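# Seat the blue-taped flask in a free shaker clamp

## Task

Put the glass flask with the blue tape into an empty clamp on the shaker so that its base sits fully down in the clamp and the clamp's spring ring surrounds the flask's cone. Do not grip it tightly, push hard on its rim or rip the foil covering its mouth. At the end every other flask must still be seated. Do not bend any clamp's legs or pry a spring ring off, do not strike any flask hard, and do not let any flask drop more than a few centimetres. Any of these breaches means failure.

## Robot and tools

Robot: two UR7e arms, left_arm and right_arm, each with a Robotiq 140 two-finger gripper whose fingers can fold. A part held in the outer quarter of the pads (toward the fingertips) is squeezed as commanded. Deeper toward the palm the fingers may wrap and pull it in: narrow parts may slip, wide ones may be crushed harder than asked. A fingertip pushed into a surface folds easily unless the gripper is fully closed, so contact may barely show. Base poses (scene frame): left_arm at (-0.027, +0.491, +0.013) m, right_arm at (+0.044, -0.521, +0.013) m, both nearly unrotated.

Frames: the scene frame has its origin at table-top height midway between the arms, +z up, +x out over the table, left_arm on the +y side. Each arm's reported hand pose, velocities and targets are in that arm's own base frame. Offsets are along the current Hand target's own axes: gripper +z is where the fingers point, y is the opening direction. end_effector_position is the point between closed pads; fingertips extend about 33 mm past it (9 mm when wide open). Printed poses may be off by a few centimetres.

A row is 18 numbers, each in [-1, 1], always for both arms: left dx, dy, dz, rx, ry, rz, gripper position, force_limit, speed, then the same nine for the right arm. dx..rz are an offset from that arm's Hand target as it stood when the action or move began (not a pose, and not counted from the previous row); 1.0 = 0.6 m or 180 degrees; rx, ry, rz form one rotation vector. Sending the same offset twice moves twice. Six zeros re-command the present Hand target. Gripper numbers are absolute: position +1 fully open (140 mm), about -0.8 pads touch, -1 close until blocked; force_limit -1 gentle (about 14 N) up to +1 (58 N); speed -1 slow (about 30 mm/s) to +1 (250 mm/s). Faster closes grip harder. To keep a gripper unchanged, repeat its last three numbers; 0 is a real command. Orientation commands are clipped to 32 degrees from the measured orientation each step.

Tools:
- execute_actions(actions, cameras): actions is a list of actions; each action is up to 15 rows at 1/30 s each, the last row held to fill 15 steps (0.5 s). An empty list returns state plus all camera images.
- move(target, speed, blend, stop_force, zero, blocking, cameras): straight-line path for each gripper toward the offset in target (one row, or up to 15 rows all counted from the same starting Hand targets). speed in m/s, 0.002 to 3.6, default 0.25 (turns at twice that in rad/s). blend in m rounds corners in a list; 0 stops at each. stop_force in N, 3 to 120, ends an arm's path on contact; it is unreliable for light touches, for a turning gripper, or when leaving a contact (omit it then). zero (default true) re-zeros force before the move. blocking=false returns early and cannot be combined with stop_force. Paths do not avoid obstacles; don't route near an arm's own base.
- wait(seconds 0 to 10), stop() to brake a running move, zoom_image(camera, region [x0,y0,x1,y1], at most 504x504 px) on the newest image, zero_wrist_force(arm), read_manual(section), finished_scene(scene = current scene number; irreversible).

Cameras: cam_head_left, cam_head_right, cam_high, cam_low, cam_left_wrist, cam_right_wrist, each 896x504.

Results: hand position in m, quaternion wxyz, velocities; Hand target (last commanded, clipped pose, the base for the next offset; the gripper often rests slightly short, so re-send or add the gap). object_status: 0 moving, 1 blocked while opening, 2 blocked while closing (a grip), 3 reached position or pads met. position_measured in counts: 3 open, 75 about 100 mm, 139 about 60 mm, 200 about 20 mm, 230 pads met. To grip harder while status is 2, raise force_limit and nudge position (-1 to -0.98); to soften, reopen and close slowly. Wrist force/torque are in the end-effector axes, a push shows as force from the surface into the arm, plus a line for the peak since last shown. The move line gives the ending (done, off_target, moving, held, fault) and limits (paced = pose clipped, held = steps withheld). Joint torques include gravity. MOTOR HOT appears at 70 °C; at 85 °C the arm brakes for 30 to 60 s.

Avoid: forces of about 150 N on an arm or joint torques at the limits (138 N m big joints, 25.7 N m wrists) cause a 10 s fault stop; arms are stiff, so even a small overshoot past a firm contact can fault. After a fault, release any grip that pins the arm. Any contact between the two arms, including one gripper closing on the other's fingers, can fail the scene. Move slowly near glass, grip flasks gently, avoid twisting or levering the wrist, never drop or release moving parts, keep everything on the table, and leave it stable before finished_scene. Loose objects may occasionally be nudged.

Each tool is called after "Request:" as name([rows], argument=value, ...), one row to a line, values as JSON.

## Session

Request:
execute_actions(actions=[])

Scene clock: 0.00 s.
left_arm: end_effector_position=(+0.3358, +0.0733, +0.1277) position_measured=3 object_status=3 end_effector_quat_wxyz=(-0.436, +0.545, +0.714, +0.047) | right_arm: end_effector_position=(+0.8027, -0.1361, +0.3031) position_measured=3 object_status=3 end_effector_quat_wxyz=(-0.340, +0.789, +0.404, +0.314)
Joint positions: left_arm=[-0.441 -1.348 1.827 -1.167 -1.323 0.745] | right_arm=[-0.642 -0.55 0.179 -0.722 -0.699 1.328]
Joint velocities: within noise
Joint torques (N m): no reading
Motor temperatures (°C): left_arm=[29 32 28 36 41 39] | right_arm=[30 28 29 35 33 39]
Wrist force (N): no reading
Wrist torque (N m): no reading
Wrist force, peak (N): no reading
Hand target: left_arm +0.3358, +0.0733, +0.1277; -0.436, +0.545, +0.714, +0.047 | right_arm +0.8027, -0.1361, +0.3031; -0.340, +0.789, +0.404, +0.314
Tool commands: left_gripper/position=+1.0 left_gripper/force_limit=+1.0 left_gripper/speed=+1.0 right_gripper/position=+1.0 right_gripper/force_limit=+1.0 right_gripper/speed=+1.0

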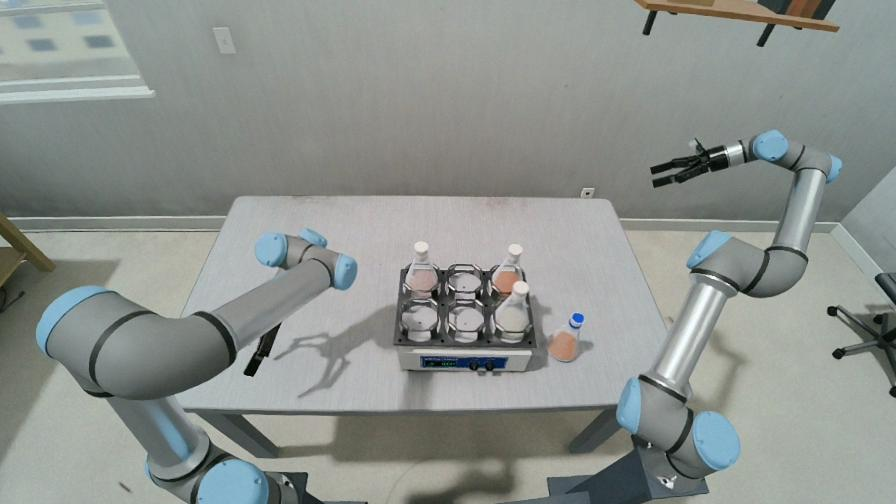

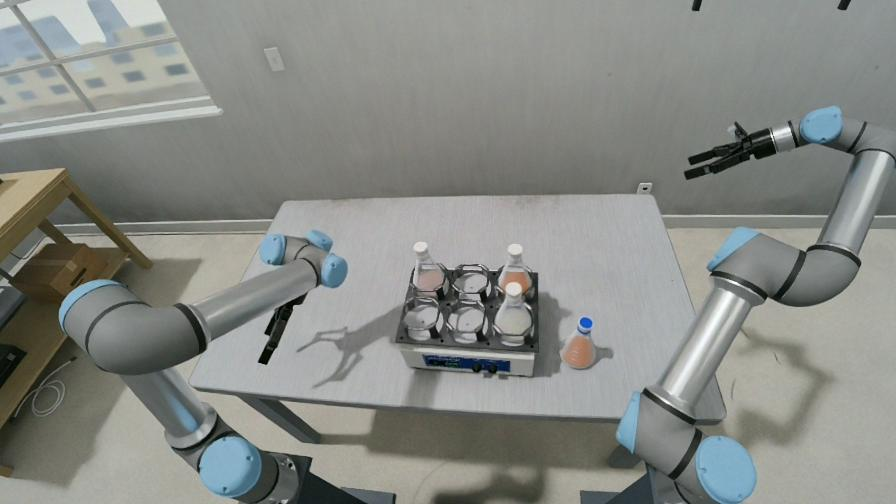

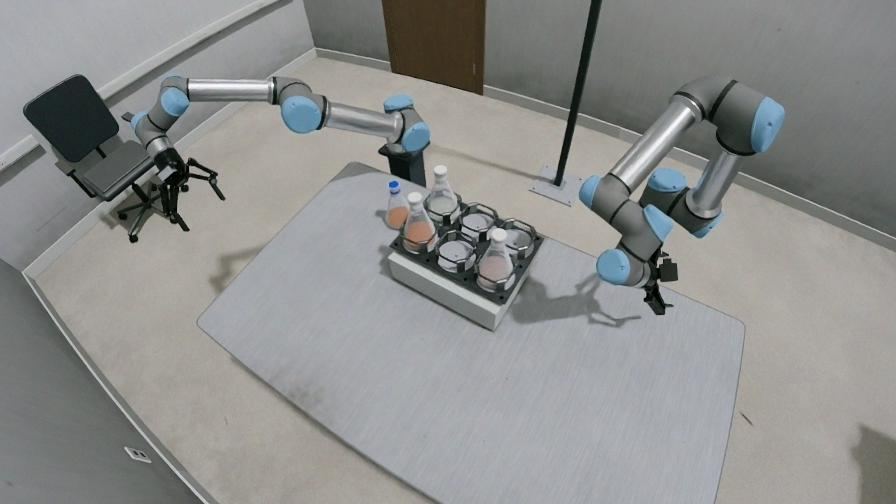

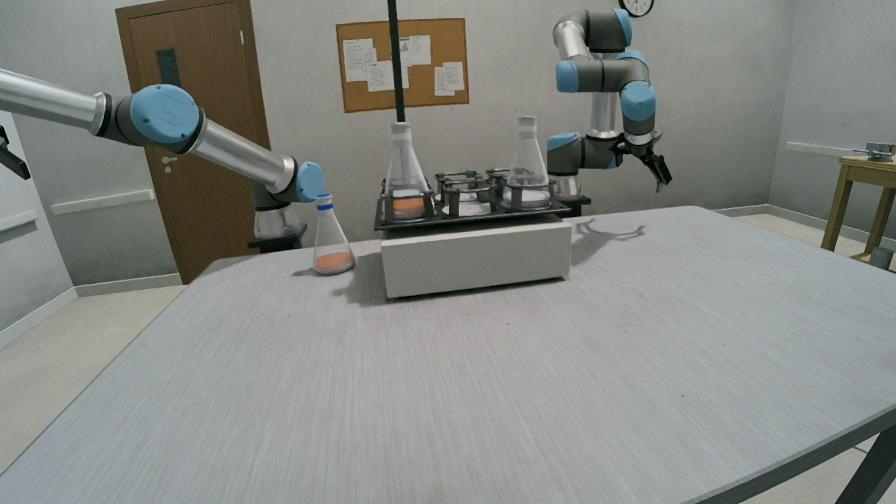

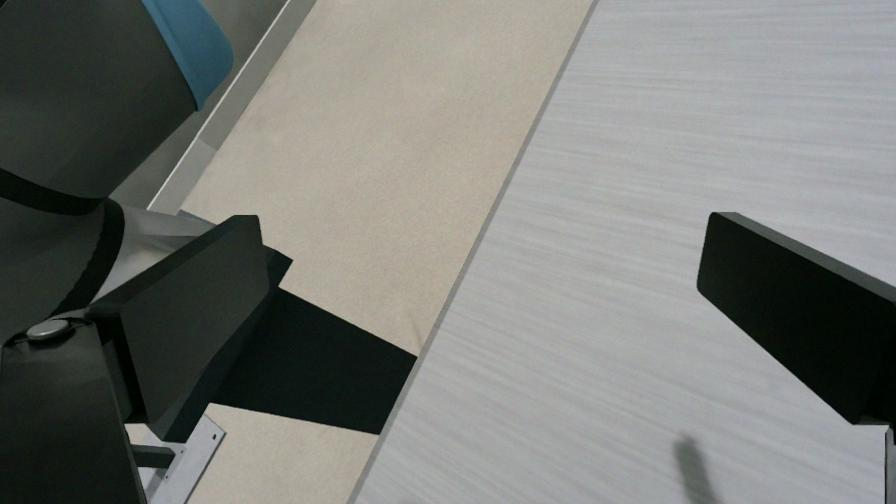

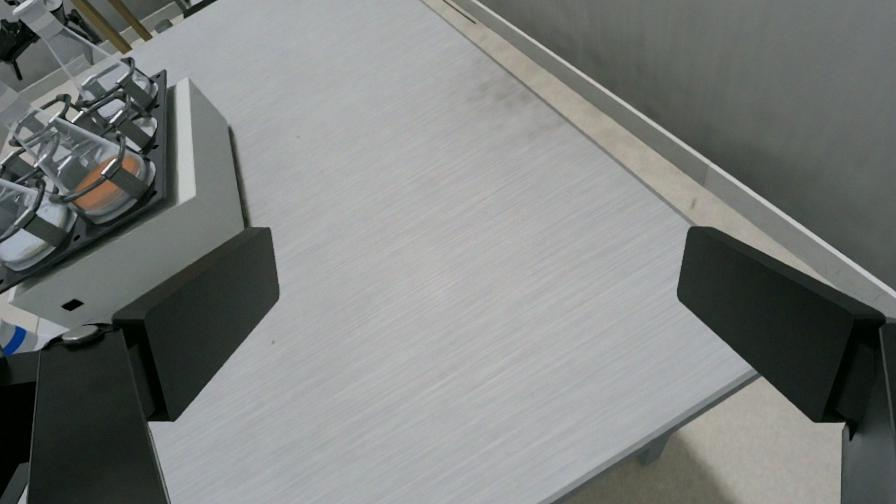

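Request:
move(target=[0,0,0,0,0,0,1,1,1,0.0573,-0.837,0.209,-0.233,-0.2155,0.2775,1,-1,-1], cameras=["cam_head_left","cam_right_wrist"])

Scene clock: 31.83 s.
left_arm: end_effector_position=(+0.3358, +0.0733, +0.1277) position_measured=3 object_status=3 end_effector_quat_wxyz=(-0.436, +0.545, +0.714, +0.047) | right_arm: end_effector_position=(+0.4196, +0.1999, +0.3999) position_measured=3 object_status=3 end_effector_quat_wxyz=(+0.000, +1.000, -0.001, -0.001) end_effector_velocity=(-0.001, +0.000, +0.001) end_effector_angular_velocity=(+0.000, -0.001, -0.003)
Joint positions: left_arm=[-0.441 -1.348 1.827 -1.167 -1.323 0.745] | right_arm=[0.153 -1.632 1.309 -1.247 -1.57 3.296]
Joint velocities: left_arm=[within noise] | right_arm=[0.001 -0.001 0 0 0 0.005]
Joint torques (N m): left_arm=[-0.31 -31.31 -19.76 -0.11 0.38 0.28] | right_arm=[6.71 -31.5 -14.23 -1.85 1.89 1.79]
Wrist force (N): left_arm=[0.1 0.1 -0.1] | right_arm=[-1.4 0.8 0.8]
Wrist torque (N m): left_arm=[0.03 -0.02 0.00] | right_arm=[0.29 0.39 -0.11]
Wrist force, peak (N): left_arm=[0.2 0.4 0.1] | right_arm=[-3.2 -1.5 0.4]
Hand target: left_arm +0.3358, +0.0733, +0.1277; -0.436, +0.545, +0.714, +0.047 | right_arm +0.4195, +0.1999, +0.3999; +0.000, +1.000, -0.001, -0.001
Off the commanded pose: left_arm 0.000 m, 0 deg | right_arm 0.000 m, 0 deg.
move: done
Images, in order (width x height): cam_head_left 896x504, cam_right_wrist 896x504.

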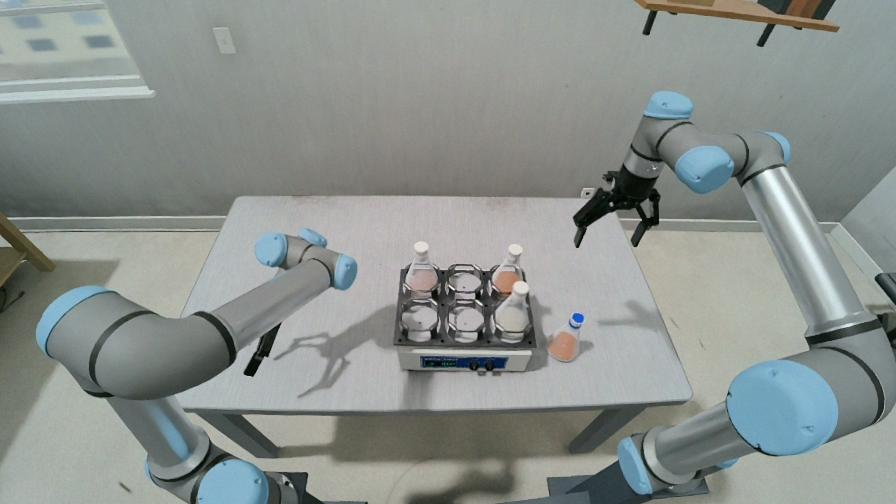

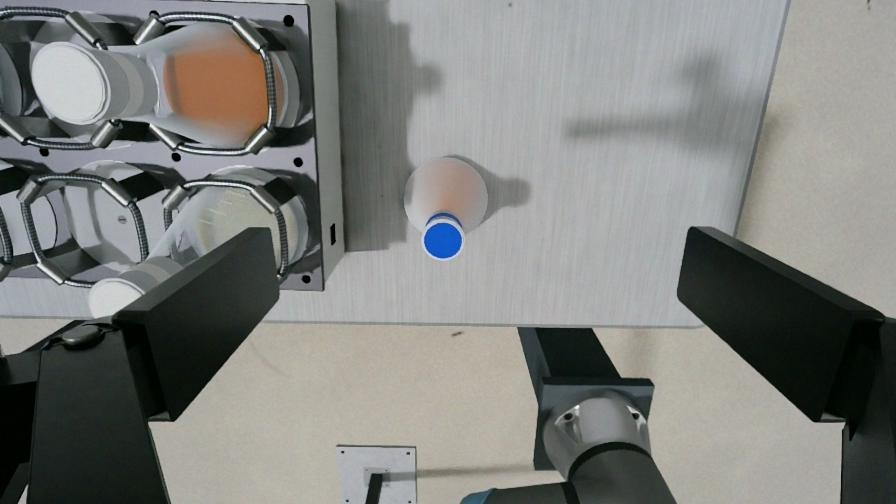

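Request:
execute_actions(actions=[], cameras=["cam_low","cam_high"])

Request:
zoom_image(camera="cam_low", region=[290, 110, 590, 300])

Request:
zoom_image(camera="cam_low", region=[300, 180, 370, 290])

Scene clock: 62.70 s.
left_arm: end_effector_position=(+0.3358, +0.0733, +0.1277) position_measured=3 object_status=3 end_effector_quat_wxyz=(-0.436, +0.545, +0.714, +0.047) | right_arm: end_effector_position=(+0.4195, +0.1999, +0.3999) position_measured=3 object_status=3 end_effector_quat_wxyz=(+0.000, +1.000, -0.001, -0.001)
Joint positions: left_arm=[-0.441 -1.348 1.827 -1.167 -1.323 0.745] | right_arm=[0.153 -1.632 1.309 -1.247 -1.57 3.297]
Joint velocities: within noise
Joint torques (N m): left_arm=[-0.39 -31.18 -19.68 -0.09 0.39 -0.08] | right_arm=[6.06 -32.44 -13.44 -0.89 -2.46 2.05]
Motor temperatures (°C): left_arm=[29 32 28 36 41 38] | right_arm=[30 28 29 35 33 39]
Wrist force (N): left_arm=[0.0 0.3 0.1] | right_arm=[-1.7 0.6 1.0]
Wrist torque (N m): left_arm=[0.05 -0.02 0.01] | right_arm=[0.26 0.44 -0.16]
Wrist force, peak (N): left_arm=[0.1 0.3 -0.3] | right_arm=[-1.9 0.7 0.9]
Hand target: left_arm +0.3358, +0.0733, +0.1277; -0.436, +0.545, +0.714, +0.047 | right_arm +0.4195, +0.1999, +0.3999; +0.000, +1.000, -0.001, -0.001
Tool commands: left_gripper/position=+1.0 left_gripper/force_limit=+1.0 left_gripper/speed=+1.0 right_gripper/position=+1.0 right_gripper/force_limit=-1.0 right_gripper/speed=-1.0
Off the commanded pose: left_arm 0.000 m, 0 deg | right_arm 0.000 m, 0 deg.
Images, in order (width x height): cam_high 896x504, cam_low 896x504.

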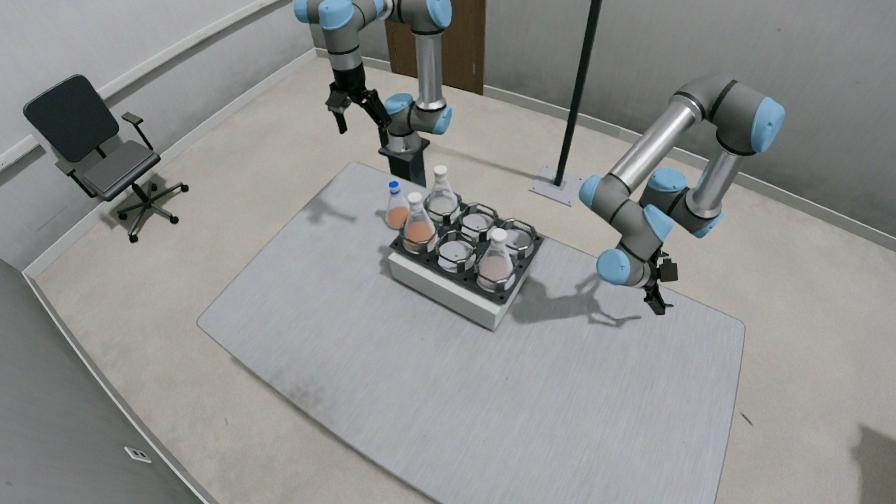

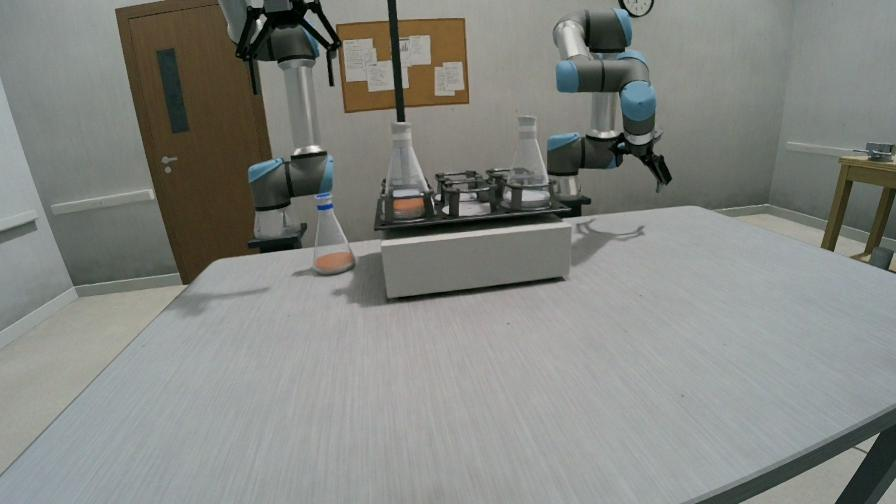

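Scaled by 1.680 from the camera's 896x504 image, which has a finer 1280x720 frame.

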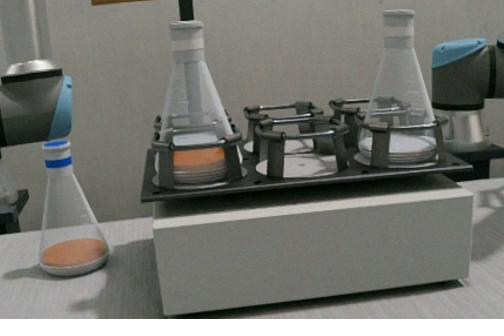

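Scaled by 4.582 from the camera's 896x504 image, which has a finer 1280x720 frame.

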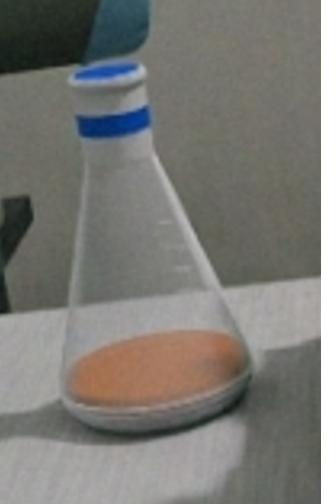

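Request:
move([
  [0,0,0,0,0,0,1,1,1,0.1,-0.45,-0.2,0,0,0,1,-1,-1],
], speed=0.35, cameras=["cam_right_wrist","cam_low","cam_high"])

Scene clock: 103.13 s.
left_arm: end_effector_position=(+0.3358, +0.0733, +0.1277) position_measured=3 object_status=3 end_effector_quat_wxyz=(-0.436, +0.545, +0.714, +0.047) | right_arm: end_effector_position=(+0.4795, +0.4690, +0.5189) position_measured=3 object_status=3 end_effector_quat_wxyz=(-0.060, +0.996, -0.001, +0.067)
Joint positions: left_arm=[-0.441 -1.348 1.827 -1.167 -1.323 0.745] | right_arm=[0.56 -0.926 0.035 -0.858 -1.541 3.706]
Joint torques (N m): left_arm=[-0.53 -29.65 -19.82 -0.07 0.36 0.15] | right_arm=[5.89 -30.95 -26.46 -5.21 -2.63 -1.68]
Wrist force (N): left_arm=[0.1 0.2 -0.1] | right_arm=[-1.0 0.6 1.0]
Wrist torque (N m): left_arm=[0.03 -0.03 0.00] | right_arm=[0.27 0.30 -0.05]
Wrist force, peak (N): left_arm=[0.1 0.3 0.3] | right_arm=[-1.9 3.6 1.9]
Hand target: left_arm +0.3358, +0.0733, +0.1277; -0.436, +0.545, +0.714, +0.047 | right_arm +0.4801, +0.4698, +0.5199; +0.000, +1.000, -0.001, -0.001
Off the commanded pose: left_arm 0.000 m, 0 deg | right_arm 0.001 m, 10 deg.
elbow stopped short (right arm): the move would have taken joint 3 (elbow) straighter than the controller allows.
move: off_target (right_arm)
Images, in order (width x height): cam_high 896x504, cam_low 896x504, cam_right_wrist 896x504.

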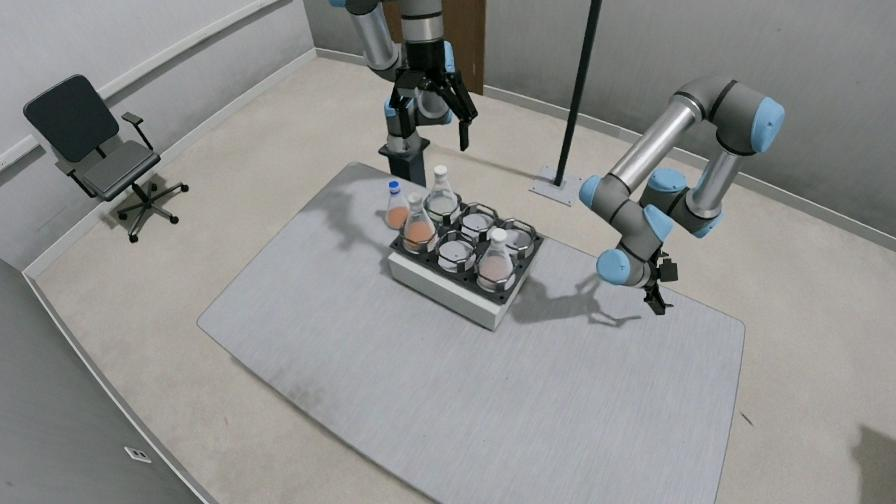

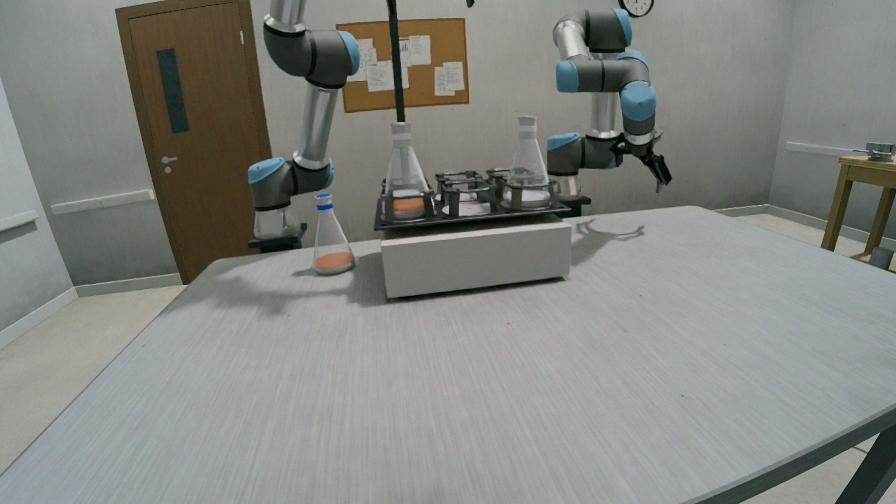

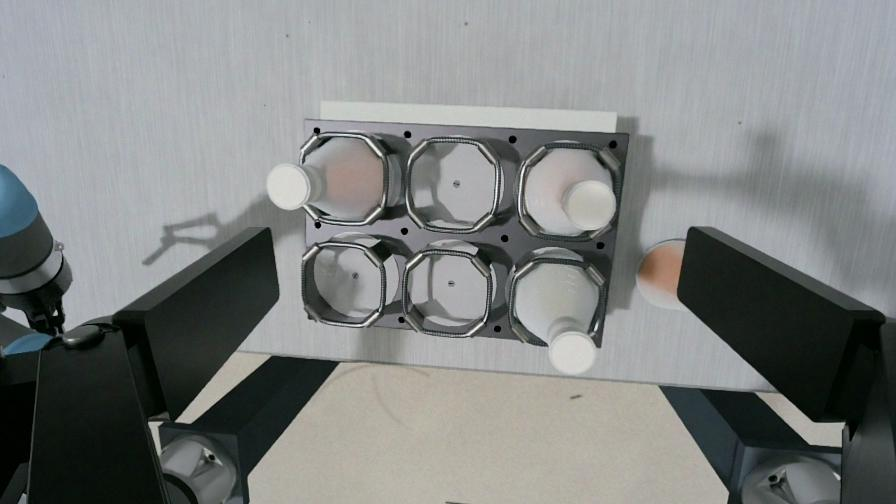

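Request:
move([
  [0,0,0,0,0,0,1,1,1,-0.2223,0.4313,0.4165,0,0.0556,0,1,-1,-1],
], speed=0.35, cameras=["cam_right_wrist","cam_low"])

Scene clock: 152.20 s.
left_arm: end_effector_position=(+0.3358, +0.0733, +0.1277) position_measured=3 object_status=3 end_effector_quat_wxyz=(-0.436, +0.545, +0.714, +0.047) | right_arm: end_effector_position=(+0.3460, +0.2114, +0.2702) position_measured=3 object_status=3 end_effector_quat_wxyz=(+0.000, +0.996, -0.001, +0.087)
Joint positions: left_arm=[-0.441 -1.348 1.827 -1.167 -1.323 0.745] | right_arm=[0.247 -1.945 1.94 -1.734 -1.613 3.387]
Joint torques (N m): left_arm=[0.66 -30.3 -17.55 0.06 0.46 -0.12] | right_arm=[-6.43 -14.3 -14.47 -3.12 -0.93 0.13]
Wrist force (N): left_arm=[0.2 0.3 0.0] | right_arm=[-0.7 0.3 0.5]
Wrist torque (N m): left_arm=[0.05 -0.05 0.00] | right_arm=[0.21 0.23 -0.18]
Wrist force, peak (N): left_arm=[0.3 0.2 -0.2] | right_arm=[-1.3 1.3 -6.2]
Hand target: left_arm +0.3358, +0.0733, +0.1277; -0.436, +0.545, +0.714, +0.047 | right_arm +0.3460, +0.2113, +0.2701; +0.000, +0.996, -0.001, +0.087
Off the commanded pose: left_arm 0.000 m, 0 deg | right_arm 0.000 m, 0 deg.
move: done
Images, in order (width x height): cam_low 896x504, cam_right_wrist 896x504.

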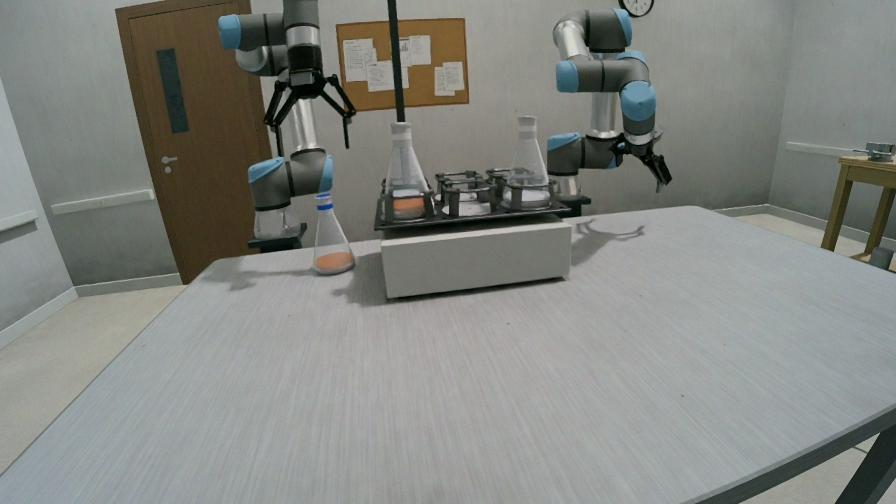

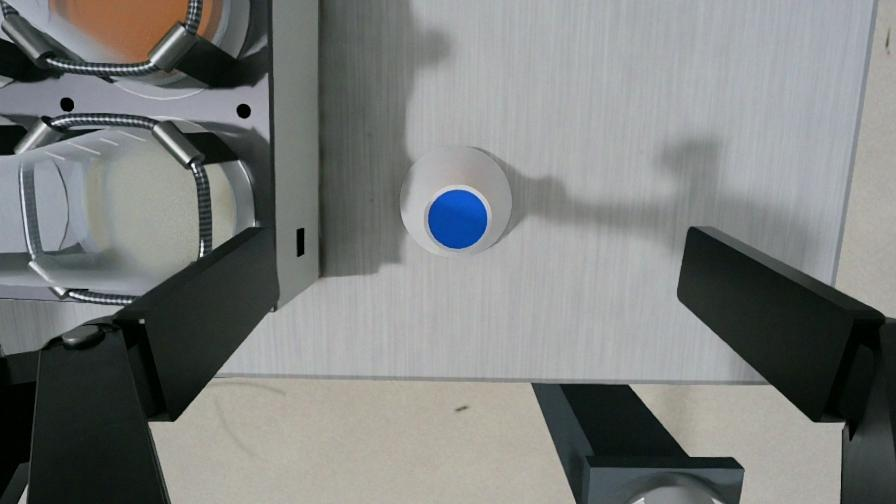

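Request:
zoom_image(camera="cam_low", region=[290, 180, 370, 280])

Request:
move([
  [0,0,0,0,0,0,1,1,1,-0.0357,-0.0037,0.2022,0,0,0,0.4,-1,-1],
], speed=0.15, cameras=["cam_right_wrist","cam_low"])

Request:
zoom_image(camera="cam_low", region=[240, 120, 400, 280])

Scaled by 5.040 from the camera's 896x504 image, which has a finer 1280x720 frame.

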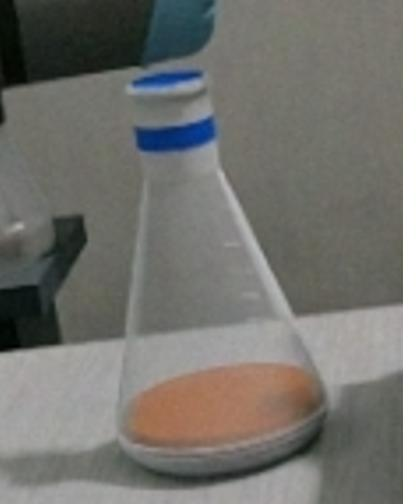

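Scene clock: 178.53 s.
left_arm: end_effector_position=(+0.3358, +0.0733, +0.1277) position_measured=3 object_status=3 end_effector_quat_wxyz=(-0.436, +0.545, +0.714, +0.047) | right_arm: end_effector_position=(+0.3458, +0.2136, +0.1469) position_measured=78 object_status=0 end_effector_quat_wxyz=(+0.000, +0.996, -0.001, +0.087)
Joint positions: left_arm=[-0.441 -1.348 1.827 -1.167 -1.323 0.745] | right_arm=[0.254 -1.887 2.224 -2.076 -1.614 3.394]
Joint torques (N m): left_arm=[-0.36 -30.27 -19.14 -0.06 0.26 0] | right_arm=[-5.34 -21.61 -24.48 -5.33 -1.63 -0.59]
Wrist force (N): left_arm=[0.1 0.1 0.0] | right_arm=[-1.1 0.1 0.4]
Wrist torque (N m): left_arm=[0.03 -0.02 0.00] | right_arm=[0.16 0.30 -0.17]
Wrist force, peak (N): left_arm=[0.0 0.5 0.1] | right_arm=[-1.8 0.1 2.5]
Hand target: left_arm +0.3358, +0.0733, +0.1277; -0.436, +0.545, +0.714, +0.047 | right_arm +0.3458, +0.2136, +0.1469; +0.000, +0.996, -0.001, +0.087
Off the commanded pose: left_arm 0.000 m, 0 deg | right_arm 0.000 m, 0 deg.
move: done
Images, in order (width x height): cam_low 896x504, cam_right_wrist 896x504.

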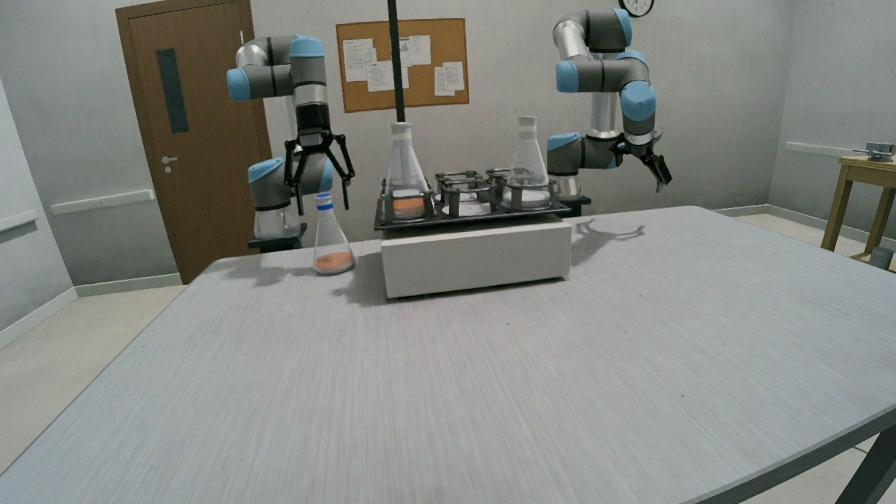

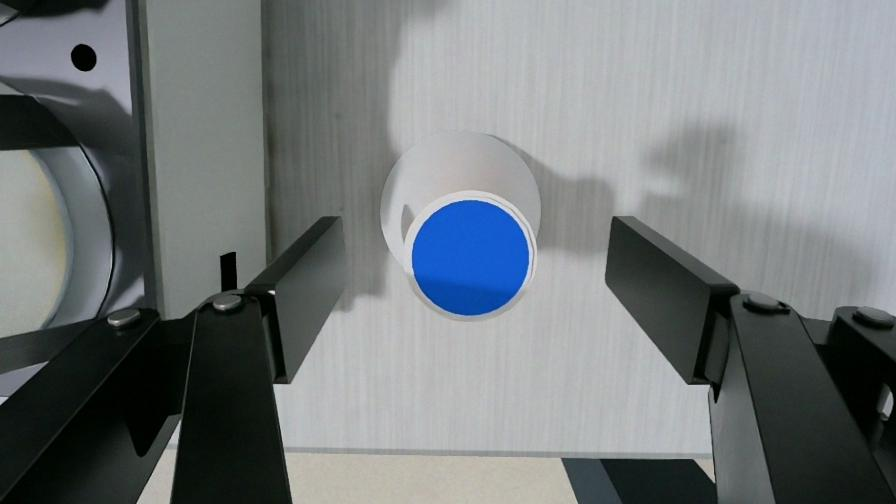

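Scaled by 3.150 from the camera's 896x504 image, which has a finer 1280x720 frame.

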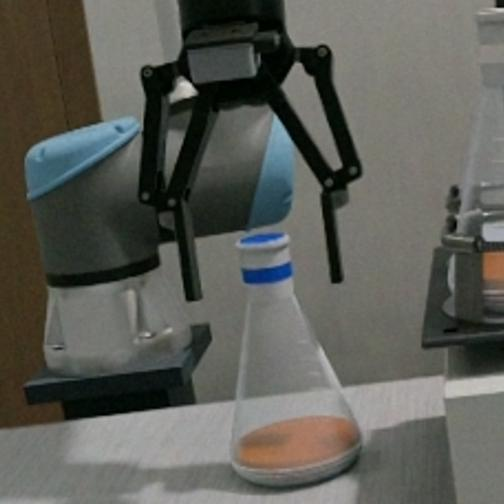

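Request:
move([
  [0,0,0,0,0,0,1,1,1,0,0,0,0,0,0,-1,-1,-1],
])

Request:
wait(seconds=1.5, cameras=["cam_right_wrist","cam_low"])

Request:
zoom_image(camera="cam_low", region=[240, 120, 400, 280])

Scene clock: 187.57 s.
left_arm: end_effector_position=(+0.3358, +0.0733, +0.1277) position_measured=3 object_status=3 end_effector_quat_wxyz=(-0.436, +0.545, +0.714, +0.047) | right_arm: end_effector_position=(+0.3458, +0.2136, +0.1469) position_measured=175 object_status=2 end_effector_quat_wxyz=(+0.000, +0.996, -0.001, +0.087)
Joint positions: left_arm=[-0.441 -1.348 1.827 -1.167 -1.323 0.745] | right_arm=[0.254 -1.887 2.224 -2.076 -1.614 3.394]
Joint torques (N m): left_arm=[0.06 -30.99 -19.31 0.22 0.66 -0.03] | right_arm=[-2.94 -8.79 -18.53 -2.1 -2.64 -1.91]
Wrist force (N): left_arm=[0.0 0.2 0.0] | right_arm=[-1.7 0.2 3.6]
Wrist torque (N m): left_arm=[0.05 -0.01 0.00] | right_arm=[0.18 0.31 -0.17]
Wrist force, peak (N): left_arm=[-0.3 0.3 0.0] | right_arm=[0.5 -7.8 -13.1]
Hand target: left_arm +0.3358, +0.0733, +0.1277; -0.436, +0.545, +0.714, +0.047 | right_arm +0.3458, +0.2136, +0.1469; +0.000, +0.996, -0.001, +0.087
Off the commanded pose: left_arm 0.000 m, 0 deg | right_arm 0.000 m, 0 deg.
move: done

Scene clock: 189.07 s.
left_arm: end_effector_position=(+0.3358, +0.0733, +0.1277) position_measured=3 object_status=3 end_effector_quat_wxyz=(-0.436, +0.545, +0.714, +0.047) | right_arm: end_effector_position=(+0.3458, +0.2136, +0.1469) position_measured=175 object_status=2 end_effector_quat_wxyz=(+0.000, +0.996, -0.001, +0.087)
Joint positions: left_arm=[-0.441 -1.348 1.827 -1.167 -1.323 0.745] | right_arm=[0.254 -1.887 2.224 -2.076 -1.614 3.394]
Joint torques (N m): left_arm=[-0.38 -29.53 -19.62 -0.03 0.59 0.02] | right_arm=[5.62 2.1 -40.73 -3.26 -2.68 -1.97]
Wrist force (N): left_arm=[0.0 0.1 0.0] | right_arm=[-1.7 0.2 3.7]
Wrist torque (N m): left_arm=[0.01 -0.01 0.00] | right_arm=[0.16 0.28 -0.17]
Wrist force, peak (N): left_arm=[0.2 -0.1 -0.3] | right_arm=[-1.7 0.0 3.9]
Hand target: left_arm +0.3358, +0.0733, +0.1277; -0.436, +0.545, +0.714, +0.047 | right_arm +0.3458, +0.2136, +0.1469; +0.000, +0.996, -0.001, +0.087
Tool commands: left_gripper/position=+1.0 left_gripper/force_limit=+1.0 left_gripper/speed=+1.0 right_gripper/position=-1.0 right_gripper/force_limit=-1.0 right_gripper/speed=-1.0
Off the commanded pose: left_arm 0.000 m, 0 deg | right_arm 0.000 m, 0 deg.
wait: 1.50 s; at rest by 0.17 s
Images, in order (width x height): cam_low 896x504, cam_right_wrist 896x504.

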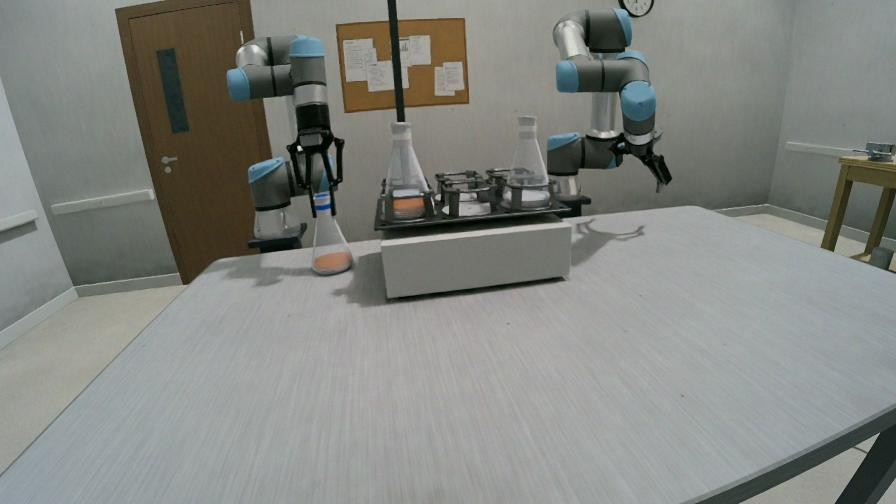

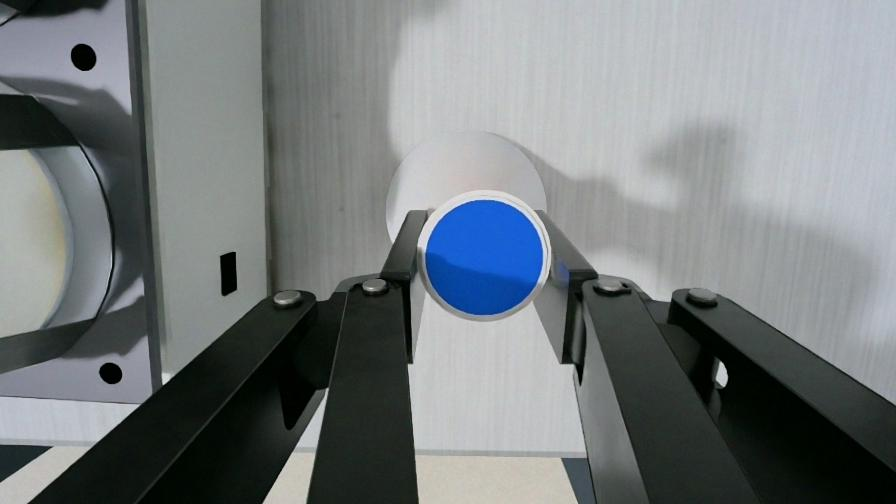

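Scaled by 3.150 from the camera's 896x504 image, which has a finer 1280x720 frame.

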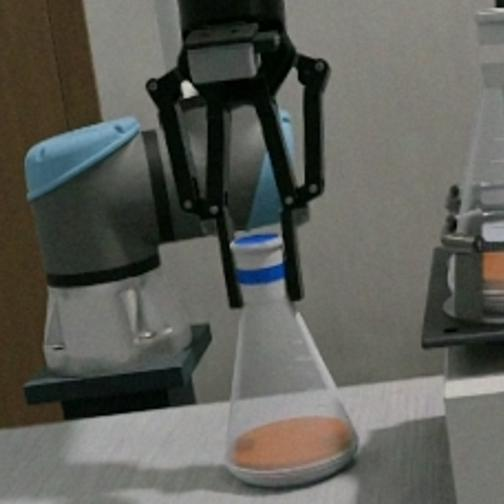

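Request:
move([
  [0,0,0,0,0,0,1,1,1,0.058,0,-0.3283,0,0,0,-1,-1,-1],
  [0,0,0,0,0,0,1,1,1,-0.1208,-0.1433,-0.4276,0,-0.0556,0,-1,-1,-1],
  [0,0,0,0,0,0,1,1,1,-0.1208,-0.5107,-0.4276,0,-0.0556,0,-1,-1,-1],
  [0,0,0,0,0,0,1,1,1,0.132,-0.5107,-0.405,0,-0.0556,0,-1,-1,-1],
], speed=[0.12,0.15,0.18,0.12], blend=[0.03,0.03,0.04,0], cameras=["all"])

Request:
zoom_image(camera="cam_low", region=[370, 60, 590, 240])

Scene clock: 222.63 s.
left_arm: end_effector_position=(+0.3358, +0.0733, +0.1277) position_measured=3 object_status=3 end_effector_quat_wxyz=(-0.436, +0.545, +0.714, +0.047) | right_arm: end_effector_position=(+0.3825, +0.5198, +0.4000) position_measured=175 object_status=2 end_effector_quat_wxyz=(+0.000, +1.000, -0.001, -0.001)
Joint positions: left_arm=[-0.441 -1.348 1.827 -1.167 -1.323 0.745] | right_arm=[0.728 -1.148 0.725 -1.147 -1.57 3.871]
Joint torques (N m): left_arm=[0.54 -29.84 -18.48 0.23 0.51 0.19] | right_arm=[2.61 -50.25 -19.85 -5.08 0.04 1.52]
Wrist force (N): left_arm=[0.0 0.1 -0.1] | right_arm=[-1.5 0.7 4.0]
Wrist torque (N m): left_arm=[0.02 -0.01 0.00] | right_arm=[0.28 0.43 -0.28]
Wrist force, peak (N): left_arm=[0.3 0.3 -0.1] | right_arm=[-2.7 0.2 6.0]
Hand target: left_arm +0.3358, +0.0733, +0.1277; -0.436, +0.545, +0.714, +0.047 | right_arm +0.3825, +0.5198, +0.4000; +0.000, +1.000, -0.001, -0.001
Off the commanded pose: left_arm 0.000 m, 0 deg | right_arm 0.000 m, 0 deg.
move: done

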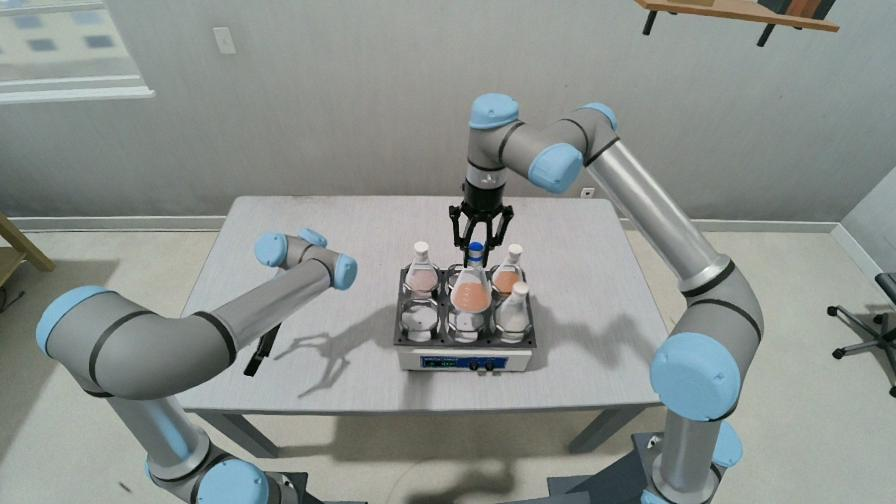

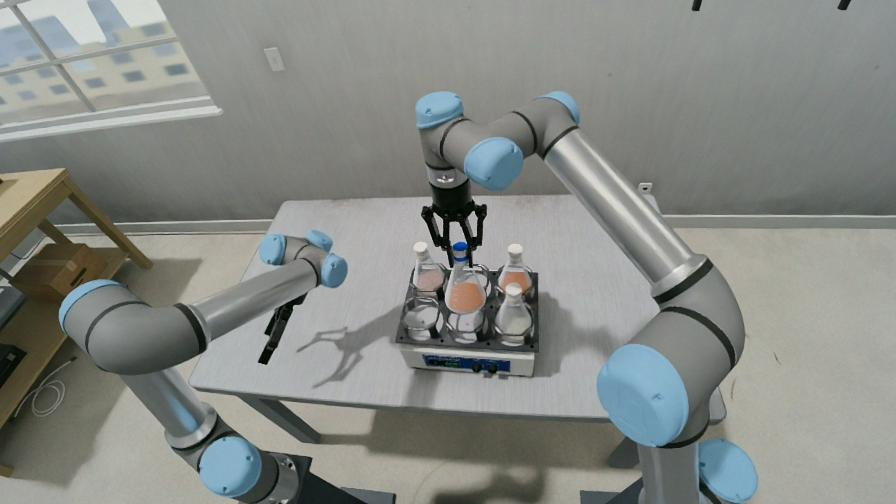

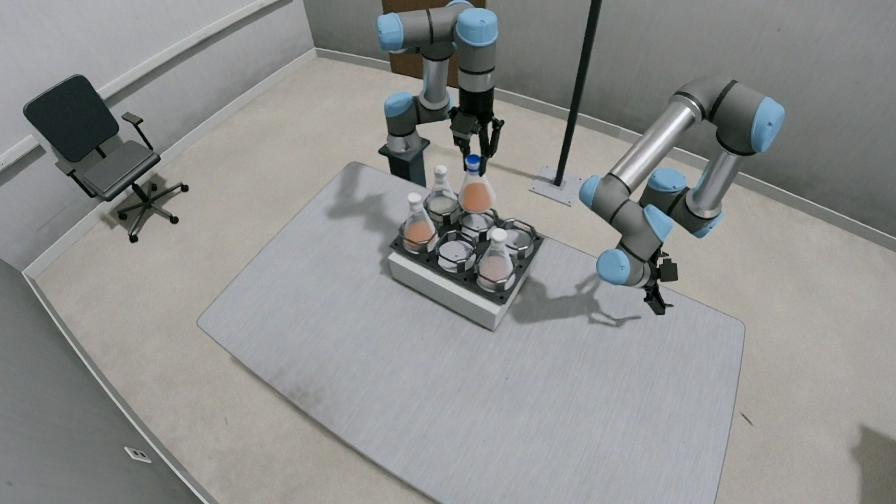

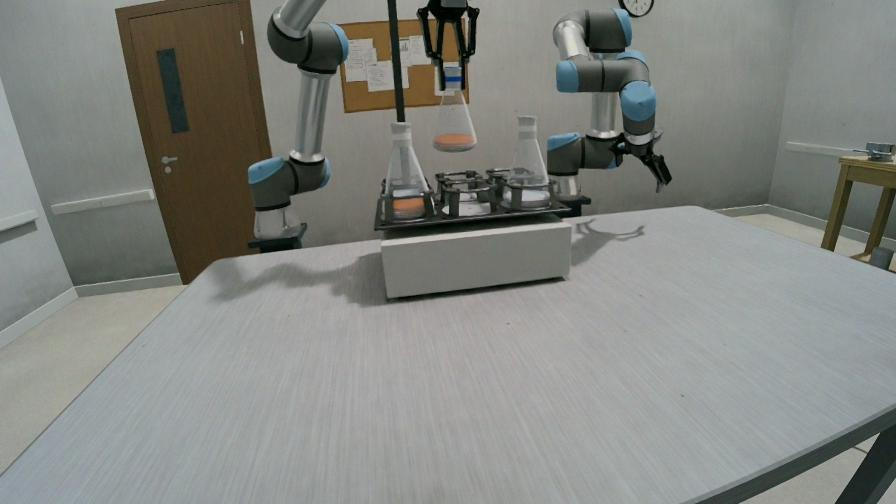

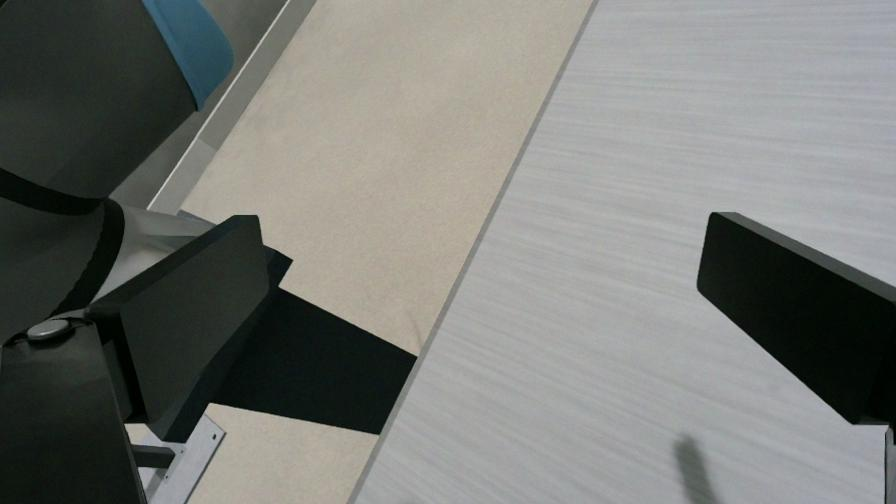

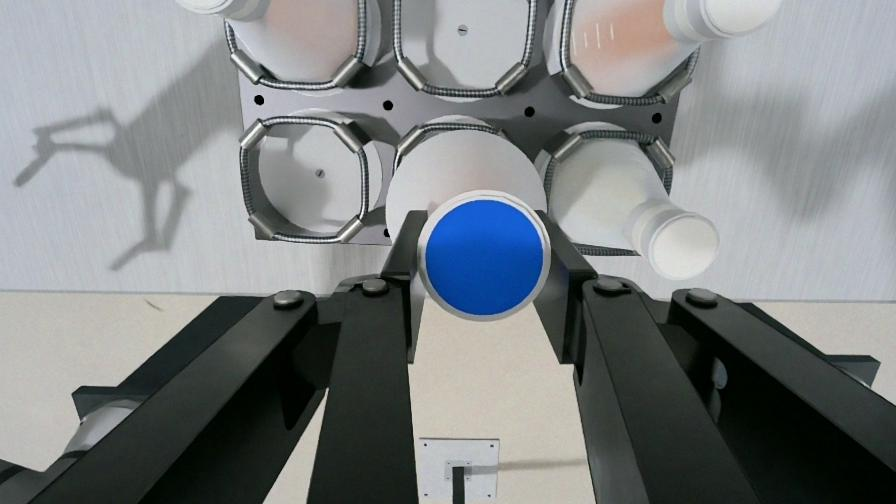

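Scaled by 2.291 from the camera's 896x504 image, which has a finer 1280x720 frame.

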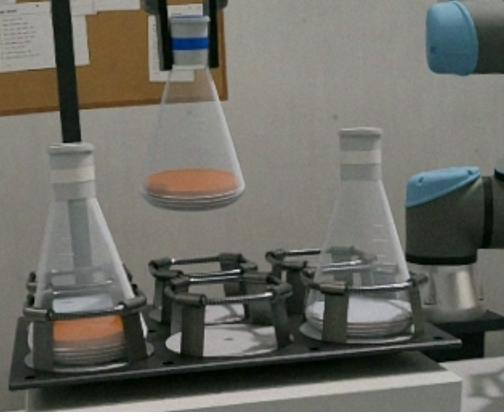

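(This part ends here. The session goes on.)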